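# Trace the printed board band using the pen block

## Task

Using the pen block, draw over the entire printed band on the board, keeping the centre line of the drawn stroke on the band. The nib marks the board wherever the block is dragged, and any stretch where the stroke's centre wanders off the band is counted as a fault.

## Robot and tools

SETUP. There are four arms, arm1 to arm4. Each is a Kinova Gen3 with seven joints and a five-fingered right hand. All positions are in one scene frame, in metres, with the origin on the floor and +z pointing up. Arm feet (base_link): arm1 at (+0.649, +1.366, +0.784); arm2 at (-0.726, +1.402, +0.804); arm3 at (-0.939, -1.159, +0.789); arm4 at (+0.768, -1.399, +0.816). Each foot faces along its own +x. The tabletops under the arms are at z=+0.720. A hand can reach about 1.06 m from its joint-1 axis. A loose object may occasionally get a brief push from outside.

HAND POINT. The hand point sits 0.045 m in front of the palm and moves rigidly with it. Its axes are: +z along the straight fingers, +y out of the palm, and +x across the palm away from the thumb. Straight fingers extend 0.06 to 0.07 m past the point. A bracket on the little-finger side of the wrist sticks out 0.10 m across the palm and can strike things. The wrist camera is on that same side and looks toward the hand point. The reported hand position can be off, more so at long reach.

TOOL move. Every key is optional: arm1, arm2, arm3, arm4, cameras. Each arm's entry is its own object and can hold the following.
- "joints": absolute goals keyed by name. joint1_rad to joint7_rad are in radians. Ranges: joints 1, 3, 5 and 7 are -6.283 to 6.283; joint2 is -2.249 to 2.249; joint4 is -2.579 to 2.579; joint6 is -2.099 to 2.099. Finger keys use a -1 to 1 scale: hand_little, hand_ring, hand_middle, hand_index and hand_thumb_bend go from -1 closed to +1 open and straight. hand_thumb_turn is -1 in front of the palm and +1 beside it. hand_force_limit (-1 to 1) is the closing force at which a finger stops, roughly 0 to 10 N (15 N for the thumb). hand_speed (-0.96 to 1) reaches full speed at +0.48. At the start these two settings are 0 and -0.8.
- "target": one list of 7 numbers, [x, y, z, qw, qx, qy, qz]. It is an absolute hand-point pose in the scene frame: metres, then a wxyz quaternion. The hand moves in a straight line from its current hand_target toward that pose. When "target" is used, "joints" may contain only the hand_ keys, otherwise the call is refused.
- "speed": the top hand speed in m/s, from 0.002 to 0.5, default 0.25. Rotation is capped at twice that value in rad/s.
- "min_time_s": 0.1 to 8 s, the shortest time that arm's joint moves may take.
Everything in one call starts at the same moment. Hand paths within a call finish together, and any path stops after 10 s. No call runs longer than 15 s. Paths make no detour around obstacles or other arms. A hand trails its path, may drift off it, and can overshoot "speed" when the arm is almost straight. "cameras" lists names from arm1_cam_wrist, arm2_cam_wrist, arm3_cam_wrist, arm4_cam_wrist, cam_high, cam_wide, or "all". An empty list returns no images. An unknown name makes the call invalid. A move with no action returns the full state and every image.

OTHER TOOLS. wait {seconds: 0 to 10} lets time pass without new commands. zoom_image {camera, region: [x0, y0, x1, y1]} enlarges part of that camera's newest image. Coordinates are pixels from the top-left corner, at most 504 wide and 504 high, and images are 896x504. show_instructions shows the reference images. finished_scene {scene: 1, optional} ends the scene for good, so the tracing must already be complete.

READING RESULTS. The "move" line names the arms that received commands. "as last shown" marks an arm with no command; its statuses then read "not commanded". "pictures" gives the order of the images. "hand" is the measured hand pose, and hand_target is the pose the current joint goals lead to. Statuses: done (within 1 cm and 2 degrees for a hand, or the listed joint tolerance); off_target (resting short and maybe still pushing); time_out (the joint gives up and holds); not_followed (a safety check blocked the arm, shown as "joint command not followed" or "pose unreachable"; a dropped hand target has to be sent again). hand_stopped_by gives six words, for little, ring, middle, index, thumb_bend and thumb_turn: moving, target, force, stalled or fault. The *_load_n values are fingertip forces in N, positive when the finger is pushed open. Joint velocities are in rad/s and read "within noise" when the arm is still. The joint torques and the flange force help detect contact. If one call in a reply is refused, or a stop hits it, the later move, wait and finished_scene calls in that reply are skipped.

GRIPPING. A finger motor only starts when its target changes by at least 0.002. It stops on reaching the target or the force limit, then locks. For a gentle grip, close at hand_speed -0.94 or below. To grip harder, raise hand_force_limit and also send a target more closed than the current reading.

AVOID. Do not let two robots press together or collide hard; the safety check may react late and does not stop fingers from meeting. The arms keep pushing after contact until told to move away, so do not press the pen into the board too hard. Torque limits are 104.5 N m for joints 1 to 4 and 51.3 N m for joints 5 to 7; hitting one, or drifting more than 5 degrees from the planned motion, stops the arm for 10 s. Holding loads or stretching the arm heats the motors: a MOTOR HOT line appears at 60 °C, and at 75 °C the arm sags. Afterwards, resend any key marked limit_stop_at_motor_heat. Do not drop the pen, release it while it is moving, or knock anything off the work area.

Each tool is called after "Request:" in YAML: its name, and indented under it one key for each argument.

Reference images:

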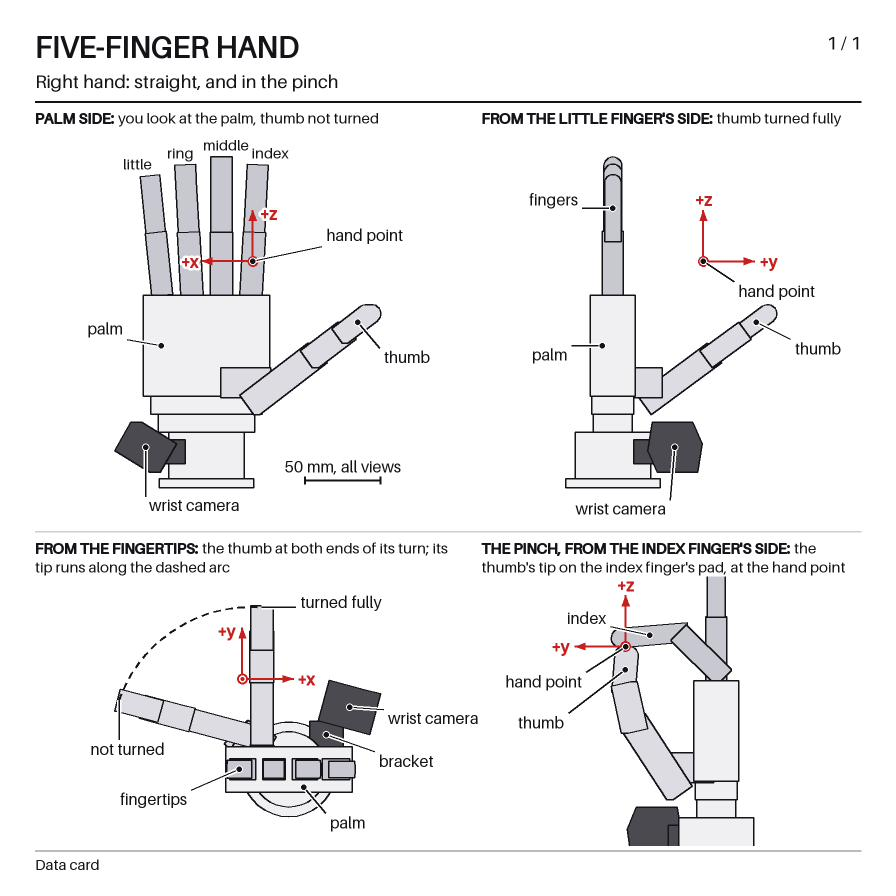

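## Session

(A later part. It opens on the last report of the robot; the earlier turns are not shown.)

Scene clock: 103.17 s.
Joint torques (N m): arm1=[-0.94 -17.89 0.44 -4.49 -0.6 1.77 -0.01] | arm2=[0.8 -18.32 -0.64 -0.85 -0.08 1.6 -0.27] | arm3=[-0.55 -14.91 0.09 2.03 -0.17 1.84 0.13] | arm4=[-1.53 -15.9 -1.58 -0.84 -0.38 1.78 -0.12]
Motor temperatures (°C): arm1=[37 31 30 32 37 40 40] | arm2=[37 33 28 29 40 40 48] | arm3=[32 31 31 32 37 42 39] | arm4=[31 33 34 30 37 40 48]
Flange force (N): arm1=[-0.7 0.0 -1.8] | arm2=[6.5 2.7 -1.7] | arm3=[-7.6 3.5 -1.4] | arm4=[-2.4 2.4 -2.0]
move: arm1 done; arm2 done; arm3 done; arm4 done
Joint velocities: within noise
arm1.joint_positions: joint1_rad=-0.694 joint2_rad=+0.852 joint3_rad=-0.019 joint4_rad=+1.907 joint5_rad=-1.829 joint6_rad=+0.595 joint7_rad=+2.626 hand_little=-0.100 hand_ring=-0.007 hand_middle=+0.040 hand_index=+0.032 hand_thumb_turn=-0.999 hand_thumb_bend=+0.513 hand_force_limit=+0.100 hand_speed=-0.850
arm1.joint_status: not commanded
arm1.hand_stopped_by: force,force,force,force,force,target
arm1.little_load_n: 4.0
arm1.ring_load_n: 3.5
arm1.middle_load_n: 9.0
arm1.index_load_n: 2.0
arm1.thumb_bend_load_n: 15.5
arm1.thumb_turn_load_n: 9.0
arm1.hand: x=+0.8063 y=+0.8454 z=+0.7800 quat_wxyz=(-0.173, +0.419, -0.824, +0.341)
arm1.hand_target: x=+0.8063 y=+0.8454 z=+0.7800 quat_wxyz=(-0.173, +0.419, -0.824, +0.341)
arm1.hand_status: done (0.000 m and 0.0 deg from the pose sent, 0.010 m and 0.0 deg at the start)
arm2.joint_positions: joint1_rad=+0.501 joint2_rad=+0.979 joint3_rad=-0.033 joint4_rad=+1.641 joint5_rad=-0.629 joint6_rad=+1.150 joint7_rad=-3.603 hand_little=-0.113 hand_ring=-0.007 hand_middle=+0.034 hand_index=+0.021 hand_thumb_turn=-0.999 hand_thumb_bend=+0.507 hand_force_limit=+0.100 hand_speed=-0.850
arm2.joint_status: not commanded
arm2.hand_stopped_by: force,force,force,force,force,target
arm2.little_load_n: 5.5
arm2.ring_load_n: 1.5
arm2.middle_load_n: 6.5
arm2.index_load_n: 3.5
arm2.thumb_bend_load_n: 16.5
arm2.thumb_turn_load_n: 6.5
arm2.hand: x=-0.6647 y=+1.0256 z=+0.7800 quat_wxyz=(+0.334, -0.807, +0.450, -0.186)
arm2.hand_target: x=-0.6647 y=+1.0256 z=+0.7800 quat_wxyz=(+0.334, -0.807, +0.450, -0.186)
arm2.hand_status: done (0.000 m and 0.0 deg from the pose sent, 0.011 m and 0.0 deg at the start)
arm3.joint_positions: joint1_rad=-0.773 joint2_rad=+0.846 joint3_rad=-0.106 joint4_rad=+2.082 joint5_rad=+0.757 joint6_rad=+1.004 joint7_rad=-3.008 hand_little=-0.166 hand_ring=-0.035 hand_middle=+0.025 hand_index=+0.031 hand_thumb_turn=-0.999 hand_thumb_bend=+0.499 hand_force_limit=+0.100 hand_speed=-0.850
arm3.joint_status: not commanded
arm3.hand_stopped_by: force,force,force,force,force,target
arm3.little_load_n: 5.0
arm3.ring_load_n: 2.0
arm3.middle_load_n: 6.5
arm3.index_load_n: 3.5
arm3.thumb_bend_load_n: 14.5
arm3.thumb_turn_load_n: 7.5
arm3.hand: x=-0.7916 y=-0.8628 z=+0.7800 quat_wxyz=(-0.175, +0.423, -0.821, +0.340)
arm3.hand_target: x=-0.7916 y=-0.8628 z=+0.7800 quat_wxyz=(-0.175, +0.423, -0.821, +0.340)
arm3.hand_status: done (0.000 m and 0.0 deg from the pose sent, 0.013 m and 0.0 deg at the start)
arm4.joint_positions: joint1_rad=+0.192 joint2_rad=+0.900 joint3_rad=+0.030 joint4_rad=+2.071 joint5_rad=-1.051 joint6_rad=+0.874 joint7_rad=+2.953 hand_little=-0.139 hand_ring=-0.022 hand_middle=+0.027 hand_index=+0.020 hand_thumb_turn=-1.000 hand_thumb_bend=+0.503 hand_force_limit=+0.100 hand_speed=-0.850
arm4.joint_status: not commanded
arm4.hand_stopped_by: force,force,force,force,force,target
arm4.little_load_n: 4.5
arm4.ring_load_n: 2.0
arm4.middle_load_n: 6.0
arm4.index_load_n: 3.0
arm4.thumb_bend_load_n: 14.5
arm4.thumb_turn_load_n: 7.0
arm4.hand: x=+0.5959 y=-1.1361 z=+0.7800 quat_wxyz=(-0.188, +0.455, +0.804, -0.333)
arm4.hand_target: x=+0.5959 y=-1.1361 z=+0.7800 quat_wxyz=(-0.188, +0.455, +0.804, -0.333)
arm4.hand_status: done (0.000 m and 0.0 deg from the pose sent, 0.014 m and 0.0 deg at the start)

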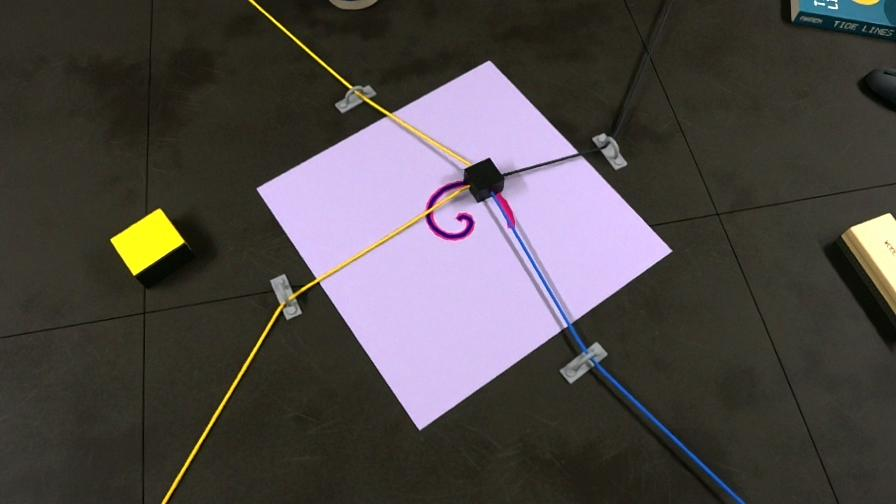

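Request:
move:
  arm1: {"target": [0.80258, 0.84031, 0.78, 0.17343, -0.41871, 0.82355, -0.34112], "speed": 0.02}
  arm2: {"target": [-0.67214, 1.03762, 0.78, 0.33423, -0.80691, 0.44995, -0.18637], "speed": 0.02}
  arm3: {"target": [-0.79682, -0.87016, 0.78, 0.17522, -0.42302, 0.82135, -0.34021], "speed": 0.02}
  arm4: {"target": [0.58769, -1.1224, 0.78, 0.18844, -0.45494, -0.80411, 0.33307], "speed": 0.02}
  cameras: ["cam_high"]

Request:
zoom_image:
  camera: "cam_high"
  region: [450, 150, 530, 230]

Scene clock: 104.80 s.
Joint torques (N m): arm1=[-0.88 -17.98 0.48 -4.66 -0.62 1.74 0.03] | arm2=[0.94 -17.85 -0.51 -0.33 0.13 1.66 -0.27] | arm3=[-0.54 -14.7 0.1 2.13 -0.19 1.83 0.11] | arm4=[-1.58 -16.41 -1.6 -1.18 -0.46 1.77 -0.1]
Motor temperatures (°C): arm1=[37 31 30 32 37 40 40] | arm2=[37 33 28 29 40 40 48] | arm3=[32 31 31 32 37 42 39] | arm4=[31 33 34 30 37 40 48]
Flange force (N): arm1=[-1.2 0.0 -1.9] | arm2=[7.2 2.7 -1.8] | arm3=[-7.4 3.5 -1.4] | arm4=[-2.2 2.5 -2.0]
move: arm1 done; arm2 done; arm3 done; arm4 done
Joint velocities: within noise
arm1.joint_positions: joint1_rad=-0.687 joint2_rad=+0.857 joint3_rad=-0.017 joint4_rad=+1.889 joint5_rad=-1.801 joint6_rad=+0.596 joint7_rad=+2.601 hand_little=-0.100 hand_ring=-0.007 hand_middle=+0.040 hand_index=+0.032 hand_thumb_turn=-0.999 hand_thumb_bend=+0.513 hand_force_limit=+0.100 hand_speed=-0.850
arm1.joint_status: not commanded
arm1.hand_stopped_by: force,force,force,force,force,target
arm1.little_load_n: 4.0
arm1.ring_load_n: 4.0
arm1.middle_load_n: 9.0
arm1.index_load_n: 2.5
arm1.thumb_bend_load_n: 15.5
arm1.thumb_turn_load_n: 9.5
arm1.hand: x=+0.8026 y=+0.8403 z=+0.7800 quat_wxyz=(-0.173, +0.419, -0.824, +0.341)
arm1.hand_target: x=+0.8026 y=+0.8403 z=+0.7800 quat_wxyz=(-0.173, +0.419, -0.824, +0.341)
arm1.hand_status: done (0.000 m and 0.0 deg from the pose sent, 0.006 m and 0.0 deg at the start)
arm2.joint_positions: joint1_rad=+0.518 joint2_rad=+0.967 joint3_rad=-0.031 joint4_rad=+1.681 joint5_rad=-0.625 joint6_rad=+1.134 joint7_rad=-3.577 hand_little=-0.113 hand_ring=-0.007 hand_middle=+0.034 hand_index=+0.021 hand_thumb_turn=-0.999 hand_thumb_bend=+0.507 hand_force_limit=+0.100 hand_speed=-0.850
arm2.joint_status: not commanded
arm2.hand_stopped_by: force,force,force,force,force,target
arm2.little_load_n: 5.5
arm2.ring_load_n: 1.5
arm2.middle_load_n: 6.5
arm2.index_load_n: 3.5
arm2.thumb_bend_load_n: 17.0
arm2.thumb_turn_load_n: 6.5
arm2.hand: x=-0.6722 y=+1.0376 z=+0.7800 quat_wxyz=(+0.334, -0.807, +0.450, -0.186)
arm2.hand_target: x=-0.6721 y=+1.0376 z=+0.7800 quat_wxyz=(+0.334, -0.807, +0.450, -0.186)
arm2.hand_status: done (0.000 m and 0.0 deg from the pose sent, 0.014 m and 0.0 deg at the start)
arm3.joint_positions: joint1_rad=-0.786 joint2_rad=+0.842 joint3_rad=-0.110 joint4_rad=+2.105 joint5_rad=+0.754 joint6_rad=+0.994 joint7_rad=-3.030 hand_little=-0.166 hand_ring=-0.035 hand_middle=+0.025 hand_index=+0.031 hand_thumb_turn=-0.999 hand_thumb_bend=+0.499 hand_force_limit=+0.100 hand_speed=-0.850
arm3.joint_status: not commanded
arm3.hand_stopped_by: force,force,force,force,force,target
arm3.little_load_n: 5.0
arm3.ring_load_n: 2.0
arm3.middle_load_n: 6.5
arm3.index_load_n: 3.5
arm3.thumb_bend_load_n: 14.5
arm3.thumb_turn_load_n: 7.5
arm3.hand: x=-0.7968 y=-0.8702 z=+0.7800 quat_wxyz=(-0.175, +0.423, -0.821, +0.340)
arm3.hand_target: x=-0.7968 y=-0.8702 z=+0.7800 quat_wxyz=(-0.175, +0.423, -0.821, +0.340)
arm3.hand_status: done (0.000 m and 0.0 deg from the pose sent, 0.009 m and 0.0 deg at the start)
arm4.joint_positions: joint1_rad=+0.173 joint2_rad=+0.907 joint3_rad=+0.036 joint4_rad=+2.023 joint5_rad=-1.039 joint6_rad=+0.896 joint7_rad=+2.908 hand_little=-0.139 hand_ring=-0.022 hand_middle=+0.027 hand_index=+0.020 hand_thumb_turn=-1.000 hand_thumb_bend=+0.503 hand_force_limit=+0.100 hand_speed=-0.850
arm4.joint_status: not commanded
arm4.hand_stopped_by: force,force,force,force,force,target
arm4.little_load_n: 4.5
arm4.ring_load_n: 2.5
arm4.middle_load_n: 6.0
arm4.index_load_n: 3.0
arm4.thumb_bend_load_n: 14.5
arm4.thumb_turn_load_n: 7.0
arm4.hand: x=+0.5877 y=-1.1224 z=+0.7800 quat_wxyz=(-0.188, +0.455, +0.804, -0.333)
arm4.hand_target: x=+0.5877 y=-1.1224 z=+0.7800 quat_wxyz=(-0.188, +0.455, +0.804, -0.333)
arm4.hand_status: done (0.000 m and 0.0 deg from the pose sent, 0.016 m and 0.0 deg at the start)

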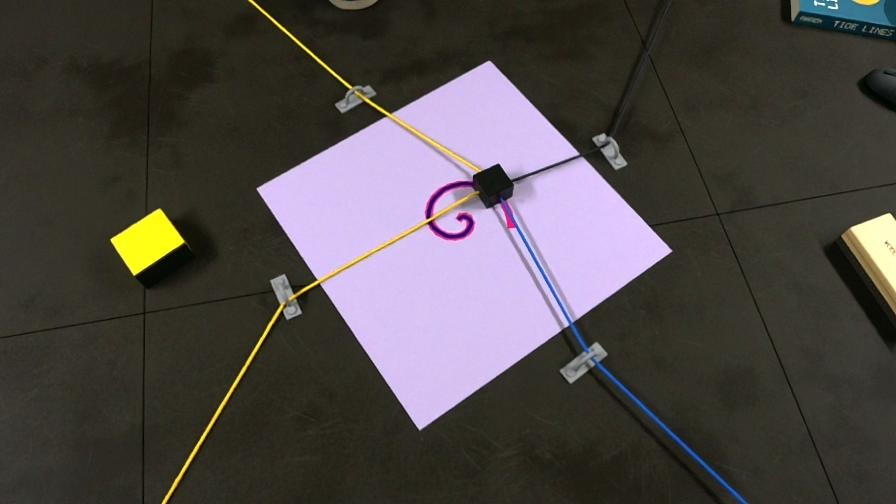

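Scaled by 6.300 from the camera's image (finer frame: 1280x720).

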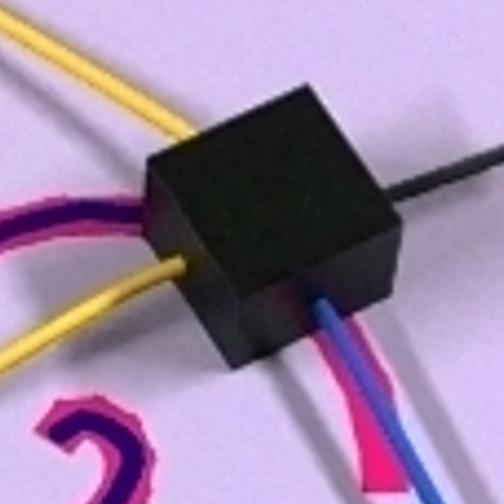

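Request:
move:
  arm1: {"target": [0.80034, 0.83724, 0.78, 0.17343, -0.41871, 0.82355, -0.34112], "speed": 0.02}
  arm2: {"target": [-0.68092, 1.05183, 0.78, 0.33423, -0.80691, 0.44995, -0.18637], "speed": 0.02}
  arm3: {"target": [-0.79996, -0.87455, 0.78, 0.17522, -0.42302, 0.82135, -0.34021], "speed": 0.02}
  arm4: {"target": [0.57822, -1.10663, 0.78, 0.18844, -0.45494, -0.80411, 0.33307], "speed": 0.02}
  cameras: ["cam_high"]

Request:
zoom_image:
  camera: "cam_high"
  region: [455, 150, 535, 230]

Scene clock: 106.77 s.
Joint torques (N m): arm1=[-0.85 -18.09 0.47 -4.62 -0.6 1.74 -0.03] | arm2=[0.89 -17.38 -0.33 -0.09 0.13 1.7 -0.29] | arm3=[-0.53 -14.66 0.11 2.15 -0.13 1.82 0.09] | arm4=[-1.55 -16.99 -1.57 -1.58 -0.54 1.75 -0.12]
Motor temperatures (°C): arm1=[37 31 30 32 37 40 40] | arm2=[37 33 28 29 40 40 48] | arm3=[32 31 31 32 37 42 39] | arm4=[31 33 34 30 37 40 48]
Flange force (N): arm1=[-1.5 0.3 -1.5] | arm2=[6.9 2.6 -1.8] | arm3=[-7.2 3.6 -1.5] | arm4=[-2.1 2.5 -1.8]
move: arm1 done; arm2 done; arm3 done; arm4 done
Joint velocities: within noise
arm1.joint_positions: joint1_rad=-0.683 joint2_rad=+0.859 joint3_rad=-0.015 joint4_rad=+1.878 joint5_rad=-1.784 joint6_rad=+0.598 joint7_rad=+2.586 hand_little=-0.100 hand_ring=-0.007 hand_middle=+0.040 hand_index=+0.032 hand_thumb_turn=-0.999 hand_thumb_bend=+0.513 hand_force_limit=+0.100 hand_speed=-0.850
arm1.joint_status: not commanded
arm1.hand_stopped_by: force,force,force,force,force,target
arm1.little_load_n: 4.0
arm1.ring_load_n: 4.0
arm1.middle_load_n: 9.0
arm1.index_load_n: 2.5
arm1.thumb_bend_load_n: 15.5
arm1.thumb_turn_load_n: 9.0
arm1.hand: x=+0.8003 y=+0.8372 z=+0.7800 quat_wxyz=(-0.173, +0.419, -0.824, +0.341)
arm1.hand_target: x=+0.8003 y=+0.8372 z=+0.7800 quat_wxyz=(-0.173, +0.419, -0.824, +0.341)
arm1.hand_status: done (0.000 m and 0.0 deg from the pose sent, 0.004 m and 0.0 deg at the start)
arm2.joint_positions: joint1_rad=+0.539 joint2_rad=+0.954 joint3_rad=-0.029 joint4_rad=+1.727 joint5_rad=-0.620 joint6_rad=+1.115 joint7_rad=-3.545 hand_little=-0.113 hand_ring=-0.007 hand_middle=+0.034 hand_index=+0.021 hand_thumb_turn=-0.999 hand_thumb_bend=+0.507 hand_force_limit=+0.100 hand_speed=-0.850
arm2.joint_status: not commanded
arm2.hand_stopped_by: force,force,force,force,force,target
arm2.little_load_n: 5.5
arm2.ring_load_n: 1.5
arm2.middle_load_n: 6.5
arm2.index_load_n: 3.5
arm2.thumb_bend_load_n: 16.5
arm2.thumb_turn_load_n: 6.0
arm2.hand: x=-0.6809 y=+1.0518 z=+0.7800 quat_wxyz=(+0.334, -0.807, +0.450, -0.186)
arm2.hand_target: x=-0.6809 y=+1.0518 z=+0.7800 quat_wxyz=(+0.334, -0.807, +0.450, -0.186)
arm2.hand_status: done (0.000 m and 0.0 deg from the pose sent, 0.017 m and 0.0 deg at the start)
arm3.joint_positions: joint1_rad=-0.794 joint2_rad=+0.839 joint3_rad=-0.113 joint4_rad=+2.118 joint5_rad=+0.752 joint6_rad=+0.988 joint7_rad=-3.043 hand_little=-0.166 hand_ring=-0.035 hand_middle=+0.025 hand_index=+0.031 hand_thumb_turn=-0.999 hand_thumb_bend=+0.499 hand_force_limit=+0.100 hand_speed=-0.850
arm3.joint_status: not commanded
arm3.hand_stopped_by: force,force,force,force,force,target
arm3.little_load_n: 5.0
arm3.ring_load_n: 2.0
arm3.middle_load_n: 6.5
arm3.index_load_n: 3.0
arm3.thumb_bend_load_n: 15.0
arm3.thumb_turn_load_n: 7.5
arm3.hand: x=-0.8000 y=-0.8745 z=+0.7800 quat_wxyz=(-0.175, +0.423, -0.821, +0.340)
arm3.hand_target: x=-0.8000 y=-0.8745 z=+0.7800 quat_wxyz=(-0.175, +0.423, -0.821, +0.340)
arm3.hand_status: done (0.000 m and 0.0 deg from the pose sent, 0.005 m and 0.0 deg at the start)
arm4.joint_positions: joint1_rad=+0.153 joint2_rad=+0.917 joint3_rad=+0.042 joint4_rad=+1.967 joint5_rad=-1.026 joint6_rad=+0.920 joint7_rad=+2.858 hand_little=-0.139 hand_ring=-0.022 hand_middle=+0.027 hand_index=+0.020 hand_thumb_turn=-1.000 hand_thumb_bend=+0.503 hand_force_limit=+0.100 hand_speed=-0.850
arm4.joint_status: not commanded
arm4.hand_stopped_by: force,force,force,force,force,target
arm4.little_load_n: 4.5
arm4.ring_load_n: 2.0
arm4.middle_load_n: 6.5
arm4.index_load_n: 3.0
arm4.thumb_bend_load_n: 14.0
arm4.thumb_turn_load_n: 7.0
arm4.hand: x=+0.5782 y=-1.1066 z=+0.7800 quat_wxyz=(-0.188, +0.455, +0.804, -0.333)
arm4.hand_target: x=+0.5782 y=-1.1066 z=+0.7800 quat_wxyz=(-0.188, +0.455, +0.804, -0.333)
arm4.hand_status: done (0.000 m and 0.0 deg from the pose sent, 0.018 m and 0.0 deg at the start)

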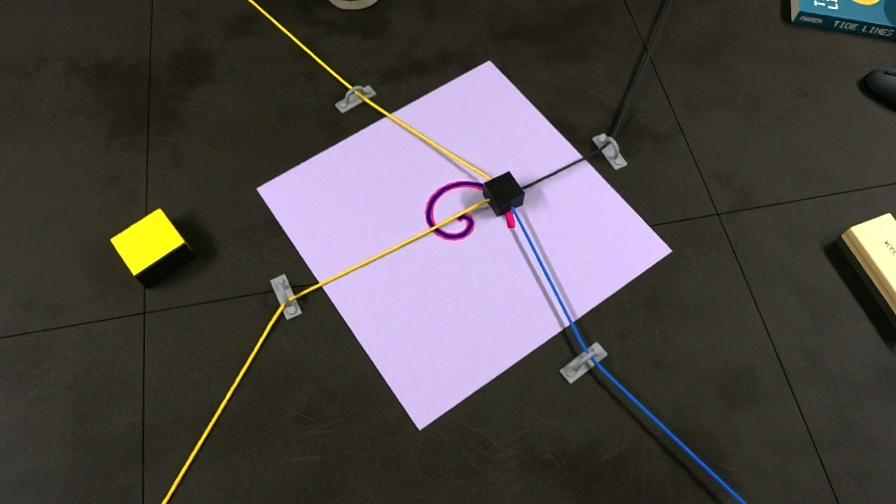

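Scaled by 6.300 from the camera's image (finer frame: 1280x720).

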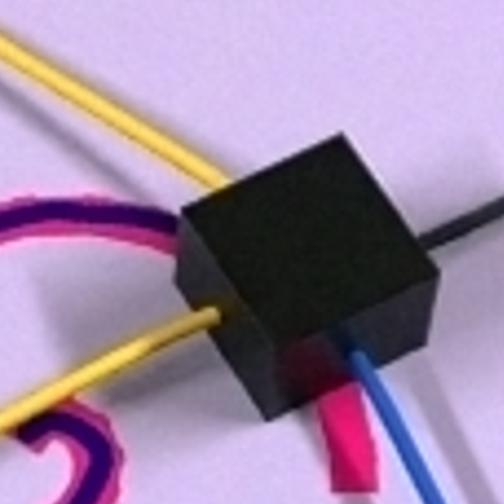

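Request:
move:
  arm1: {"target": [0.8004, 0.83732, 0.78, 0.17343, -0.41871, 0.82355, -0.34112], "speed": 0.02}
  arm2: {"target": [-0.69028, 1.06697, 0.78, 0.33423, -0.80691, 0.44995, -0.18637], "speed": 0.02}
  arm3: {"target": [-0.79851, -0.87252, 0.78, 0.17522, -0.42302, 0.82135, -0.34021], "speed": 0.02}
  arm4: {"target": [0.57029, -1.09343, 0.78, 0.18844, -0.45494, -0.80411, 0.33307], "speed": 0.02}
  cameras: ["cam_high"]

Request:
zoom_image:
  camera: "cam_high"
  region: [465, 160, 545, 240]

Scene clock: 108.93 s.
Joint torques (N m): arm1=[-0.88 -18.08 0.45 -4.67 -0.61 1.73 0.03] | arm2=[0.96 -16.84 -0.24 0.28 0.32 1.72 -0.31] | arm3=[-0.5 -14.81 0.21 1.82 0 1.81 0.06] | arm4=[-1.55 -17.39 -1.51 -1.81 -0.56 1.77 -0.12]
Motor temperatures (°C): arm1=[37 31 30 32 37 40 40] | arm2=[37 33 28 29 40 40 48] | arm3=[32 31 31 32 37 42 39] | arm4=[31 33 34 30 37 40 48]
Flange force (N): arm1=[-1.3 0.2 -1.7] | arm2=[7.0 2.4 -1.8] | arm3=[-6.5 3.4 -1.4] | arm4=[-1.8 2.5 -1.7]
move: arm1 done; arm2 done; arm3 done; arm4 done
Joint velocities: within noise
arm1.joint_positions: joint1_rad=-0.683 joint2_rad=+0.859 joint3_rad=-0.015 joint4_rad=+1.878 joint5_rad=-1.784 joint6_rad=+0.598 joint7_rad=+2.586 hand_little=-0.100 hand_ring=-0.007 hand_middle=+0.040 hand_index=+0.032 hand_thumb_turn=-0.999 hand_thumb_bend=+0.513 hand_force_limit=+0.100 hand_speed=-0.850
arm1.joint_status: not commanded
arm1.hand_stopped_by: force,force,force,force,force,target
arm1.little_load_n: 4.0
arm1.ring_load_n: 3.5
arm1.middle_load_n: 9.0
arm1.index_load_n: 2.5
arm1.thumb_bend_load_n: 15.0
arm1.thumb_turn_load_n: 9.0
arm1.hand: x=+0.8004 y=+0.8373 z=+0.7800 quat_wxyz=(-0.173, +0.419, -0.824, +0.341)
arm1.hand_target: x=+0.8004 y=+0.8373 z=+0.7800 quat_wxyz=(-0.173, +0.419, -0.824, +0.341)
arm1.hand_status: done (0.000 m and 0.0 deg from the pose sent, 0.000 m and 0.0 deg at the start)
arm2.joint_positions: joint1_rad=+0.562 joint2_rad=+0.940 joint3_rad=-0.026 joint4_rad=+1.774 joint5_rad=-0.614 joint6_rad=+1.095 joint7_rad=-3.512 hand_little=-0.113 hand_ring=-0.007 hand_middle=+0.034 hand_index=+0.021 hand_thumb_turn=-0.999 hand_thumb_bend=+0.507 hand_force_limit=+0.100 hand_speed=-0.850
arm2.joint_status: not commanded
arm2.hand_stopped_by: force,force,force,force,force,target
arm2.little_load_n: 5.5
arm2.ring_load_n: 1.5
arm2.middle_load_n: 6.5
arm2.index_load_n: 3.0
arm2.thumb_bend_load_n: 17.0
arm2.thumb_turn_load_n: 6.5
arm2.hand: x=-0.6903 y=+1.0670 z=+0.7800 quat_wxyz=(+0.334, -0.807, +0.450, -0.186)
arm2.hand_target: x=-0.6903 y=+1.0670 z=+0.7800 quat_wxyz=(+0.334, -0.807, +0.450, -0.186)
arm2.hand_status: done (0.000 m and 0.0 deg from the pose sent, 0.018 m and 0.0 deg at the start)
arm3.joint_positions: joint1_rad=-0.790 joint2_rad=+0.840 joint3_rad=-0.111 joint4_rad=+2.112 joint5_rad=+0.753 joint6_rad=+0.991 joint7_rad=-3.037 hand_little=-0.166 hand_ring=-0.035 hand_middle=+0.025 hand_index=+0.031 hand_thumb_turn=-0.999 hand_thumb_bend=+0.499 hand_force_limit=+0.100 hand_speed=-0.850
arm3.joint_status: not commanded
arm3.hand_stopped_by: force,force,force,force,force,target
arm3.little_load_n: 5.0
arm3.ring_load_n: 2.0
arm3.middle_load_n: 6.0
arm3.index_load_n: 3.5
arm3.thumb_bend_load_n: 15.0
arm3.thumb_turn_load_n: 7.5
arm3.hand: x=-0.7985 y=-0.8725 z=+0.7800 quat_wxyz=(-0.175, +0.423, -0.821, +0.340)
arm3.hand_target: x=-0.7985 y=-0.8725 z=+0.7800 quat_wxyz=(-0.175, +0.423, -0.821, +0.340)
arm3.hand_status: done (0.000 m and 0.0 deg from the pose sent, 0.002 m and 0.0 deg at the start)
arm4.joint_positions: joint1_rad=+0.137 joint2_rad=+0.927 joint3_rad=+0.047 joint4_rad=+1.919 joint5_rad=-1.015 joint6_rad=+0.941 joint7_rad=+2.818 hand_little=-0.139 hand_ring=-0.022 hand_middle=+0.027 hand_index=+0.020 hand_thumb_turn=-1.000 hand_thumb_bend=+0.503 hand_force_limit=+0.100 hand_speed=-0.850
arm4.joint_status: not commanded
arm4.hand_stopped_by: force,force,force,force,force,target
arm4.little_load_n: 4.5
arm4.ring_load_n: 2.0
arm4.middle_load_n: 6.5
arm4.index_load_n: 3.0
arm4.thumb_bend_load_n: 14.0
arm4.thumb_turn_load_n: 7.0
arm4.hand: x=+0.5703 y=-1.0934 z=+0.7800 quat_wxyz=(-0.188, +0.455, +0.804, -0.333)
arm4.hand_target: x=+0.5703 y=-1.0934 z=+0.7800 quat_wxyz=(-0.188, +0.455, +0.804, -0.333)
arm4.hand_status: done (0.000 m and 0.0 deg from the pose sent, 0.015 m and 0.0 deg at the start)

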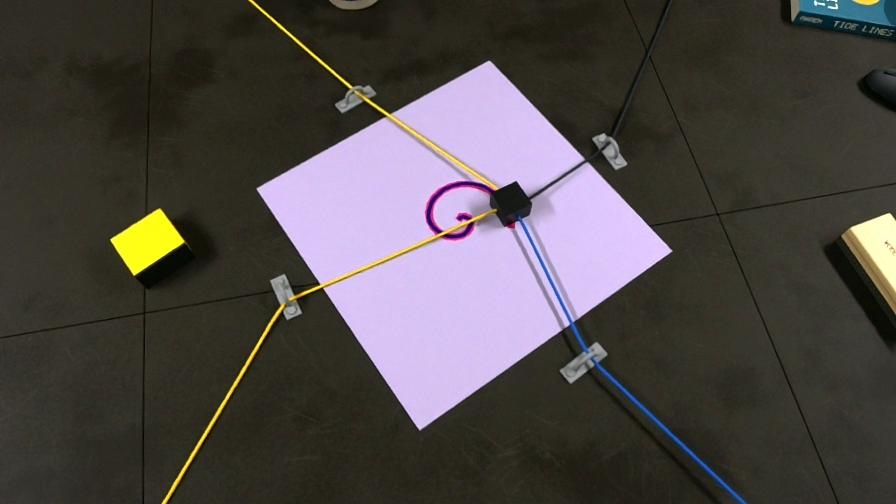

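Scaled by 6.300 from the camera's image (finer frame: 1280x720).

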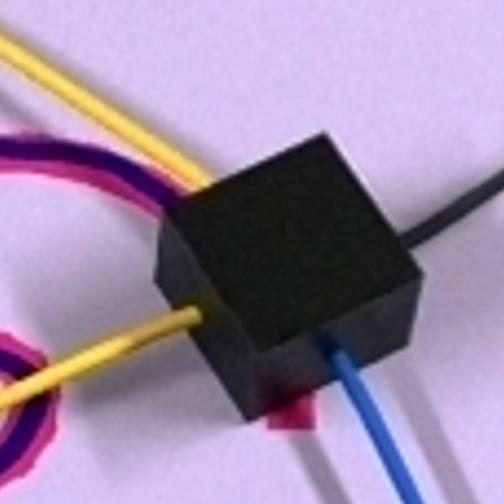

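Request:
zoom_image:
  camera: "cam_high"
  region: [460, 170, 505, 215]

Scaled by 11.200 from the camera's image (finer frame: 1280x720).

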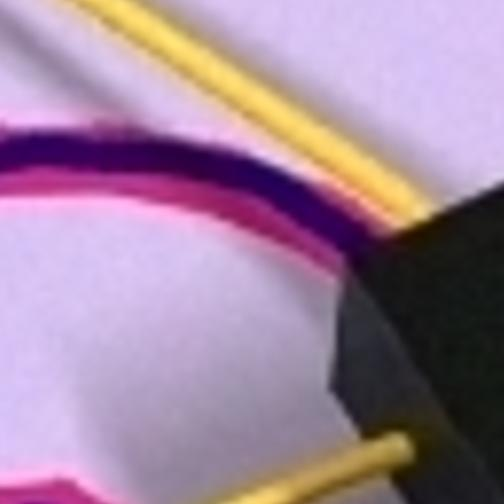

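Request:
zoom_image:
  camera: "cam_high"
  region: [485, 175, 540, 235]

Scaled by 8.400 from the camera's image (finer frame: 1280x720).

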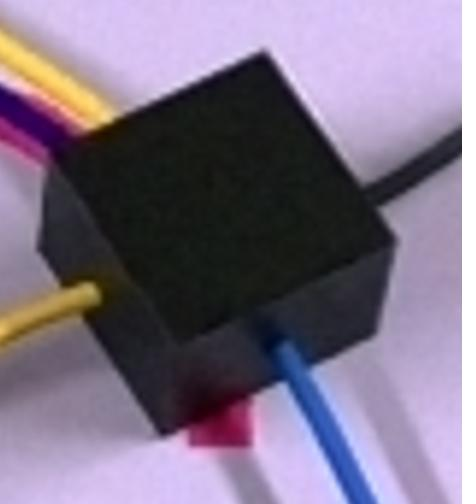

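Request:
move:
  arm1: {"target": [0.80328, 0.84128, 0.78, 0.17343, -0.41871, 0.82355, -0.34112], "speed": 0.02}
  arm2: {"target": [-0.69238, 1.07037, 0.78, 0.33423, -0.80691, 0.44995, -0.18637], "speed": 0.02}
  arm3: {"target": [-0.79514, -0.8678, 0.78, 0.17522, -0.42302, 0.82135, -0.34021], "speed": 0.02}
  arm4: {"target": [0.56833, -1.09017, 0.78, 0.18844, -0.45494, -0.80411, 0.33307], "speed": 0.02}
  cameras: ["cam_high"]

Request:
zoom_image:
  camera: "cam_high"
  region: [485, 175, 540, 235]

Scene clock: 112.10 s.
Joint torques (N m): arm1=[-1.26 -17.77 0.13 -4.22 -0.53 1.9 -0.07] | arm2=[0.87 -16.85 -0.34 0.12 0.2 1.67 -0.27] | arm3=[-0.45 -15.05 0.33 1.55 0.12 1.8 0.03] | arm4=[-1.53 -17.57 -1.5 -1.94 -0.59 1.74 -0.12]
Motor temperatures (°C): arm1=[37 31 30 32 37 40 40] | arm2=[37 33 28 29 40 40 48] | arm3=[32 31 31 32 37 42 39] | arm4=[31 33 34 30 37 40 48]
Flange force (N): arm1=[-0.3 0.1 -1.8] | arm2=[6.4 2.4 -1.8] | arm3=[-6.1 3.4 -1.4] | arm4=[-1.8 2.5 -1.6]
move: arm1 done; arm2 done; arm3 done; arm4 done
Joint velocities: within noise
arm1.joint_positions: joint1_rad=-0.688 joint2_rad=+0.856 joint3_rad=-0.017 joint4_rad=+1.892 joint5_rad=-1.806 joint6_rad=+0.596 joint7_rad=+2.606 hand_little=-0.100 hand_ring=-0.007 hand_middle=+0.040 hand_index=+0.032 hand_thumb_turn=-0.999 hand_thumb_bend=+0.513 hand_force_limit=+0.100 hand_speed=-0.850
arm1.joint_status: not commanded
arm1.hand_stopped_by: force,force,force,force,force,target
arm1.little_load_n: 4.0
arm1.ring_load_n: 3.5
arm1.middle_load_n: 9.0
arm1.index_load_n: 2.0
arm1.thumb_bend_load_n: 15.5
arm1.thumb_turn_load_n: 9.0
arm1.hand: x=+0.8033 y=+0.8413 z=+0.7800 quat_wxyz=(-0.173, +0.419, -0.824, +0.341)
arm1.hand_target: x=+0.8033 y=+0.8413 z=+0.7800 quat_wxyz=(-0.173, +0.419, -0.824, +0.341)
arm1.hand_status: done (0.000 m and 0.0 deg from the pose sent, 0.005 m and 0.0 deg at the start)
arm2.joint_positions: joint1_rad=+0.567 joint2_rad=+0.937 joint3_rad=-0.026 joint4_rad=+1.784 joint5_rad=-0.613 joint6_rad=+1.091 joint7_rad=-3.505 hand_little=-0.113 hand_ring=-0.007 hand_middle=+0.034 hand_index=+0.021 hand_thumb_turn=-0.999 hand_thumb_bend=+0.507 hand_force_limit=+0.100 hand_speed=-0.850
arm2.joint_status: not commanded
arm2.hand_stopped_by: force,force,force,force,force,target
arm2.little_load_n: 5.5
arm2.ring_load_n: 1.5
arm2.middle_load_n: 6.5
arm2.index_load_n: 3.5
arm2.thumb_bend_load_n: 16.5
arm2.thumb_turn_load_n: 6.0
arm2.hand: x=-0.6924 y=+1.0704 z=+0.7800 quat_wxyz=(+0.334, -0.807, +0.450, -0.186)
arm2.hand_target: x=-0.6924 y=+1.0704 z=+0.7800 quat_wxyz=(+0.334, -0.807, +0.450, -0.186)
arm2.hand_status: done (0.000 m and 0.0 deg from the pose sent, 0.004 m and 0.0 deg at the start)
arm3.joint_positions: joint1_rad=-0.782 joint2_rad=+0.843 joint3_rad=-0.108 joint4_rad=+2.098 joint5_rad=+0.755 joint6_rad=+0.997 joint7_rad=-3.023 hand_little=-0.166 hand_ring=-0.035 hand_middle=+0.025 hand_index=+0.031 hand_thumb_turn=-0.999 hand_thumb_bend=+0.499 hand_force_limit=+0.100 hand_speed=-0.850
arm3.joint_status: not commanded
arm3.hand_stopped_by: force,force,force,force,force,target
arm3.little_load_n: 5.0
arm3.ring_load_n: 2.0
arm3.middle_load_n: 6.5
arm3.index_load_n: 3.5
arm3.thumb_bend_load_n: 15.0
arm3.thumb_turn_load_n: 7.5
arm3.hand: x=-0.7951 y=-0.8678 z=+0.7800 quat_wxyz=(-0.175, +0.423, -0.821, +0.340)
arm3.hand_target: x=-0.7951 y=-0.8678 z=+0.7800 quat_wxyz=(-0.175, +0.423, -0.821, +0.340)
arm3.hand_status: done (0.000 m and 0.0 deg from the pose sent, 0.006 m and 0.0 deg at the start)
arm4.joint_positions: joint1_rad=+0.133 joint2_rad=+0.930 joint3_rad=+0.048 joint4_rad=+1.907 joint5_rad=-1.013 joint6_rad=+0.946 joint7_rad=+2.808 hand_little=-0.139 hand_ring=-0.022 hand_middle=+0.027 hand_index=+0.020 hand_thumb_turn=-1.000 hand_thumb_bend=+0.503 hand_force_limit=+0.100 hand_speed=-0.850
arm4.joint_status: not commanded
arm4.hand_stopped_by: force,force,force,force,force,target
arm4.little_load_n: 4.5
arm4.ring_load_n: 2.5
arm4.middle_load_n: 6.0
arm4.index_load_n: 3.0
arm4.thumb_bend_load_n: 14.0
arm4.thumb_turn_load_n: 7.0
arm4.hand: x=+0.5683 y=-1.0902 z=+0.7800 quat_wxyz=(-0.188, +0.455, +0.804, -0.333)
arm4.hand_target: x=+0.5683 y=-1.0902 z=+0.7800 quat_wxyz=(-0.188, +0.455, +0.804, -0.333)
arm4.hand_status: done (0.000 m and 0.0 deg from the pose sent, 0.004 m and 0.0 deg at the start)

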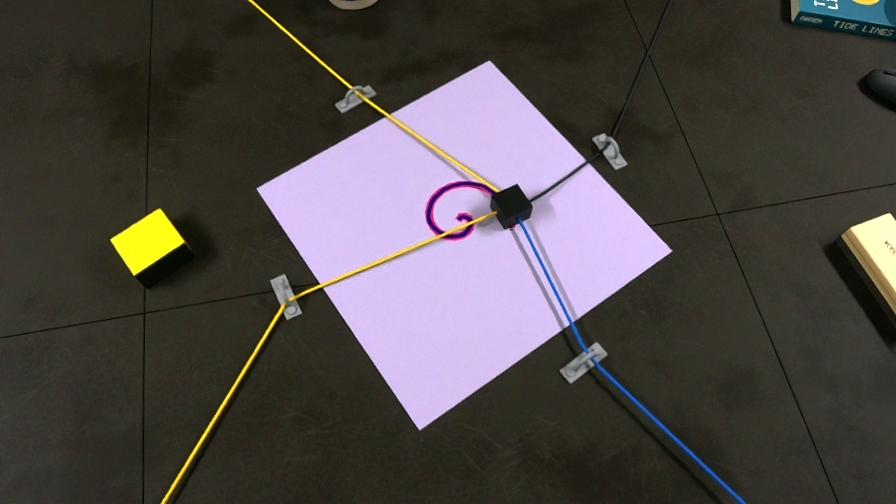

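Scaled by 8.400 from the camera's image (finer frame: 1280x720).

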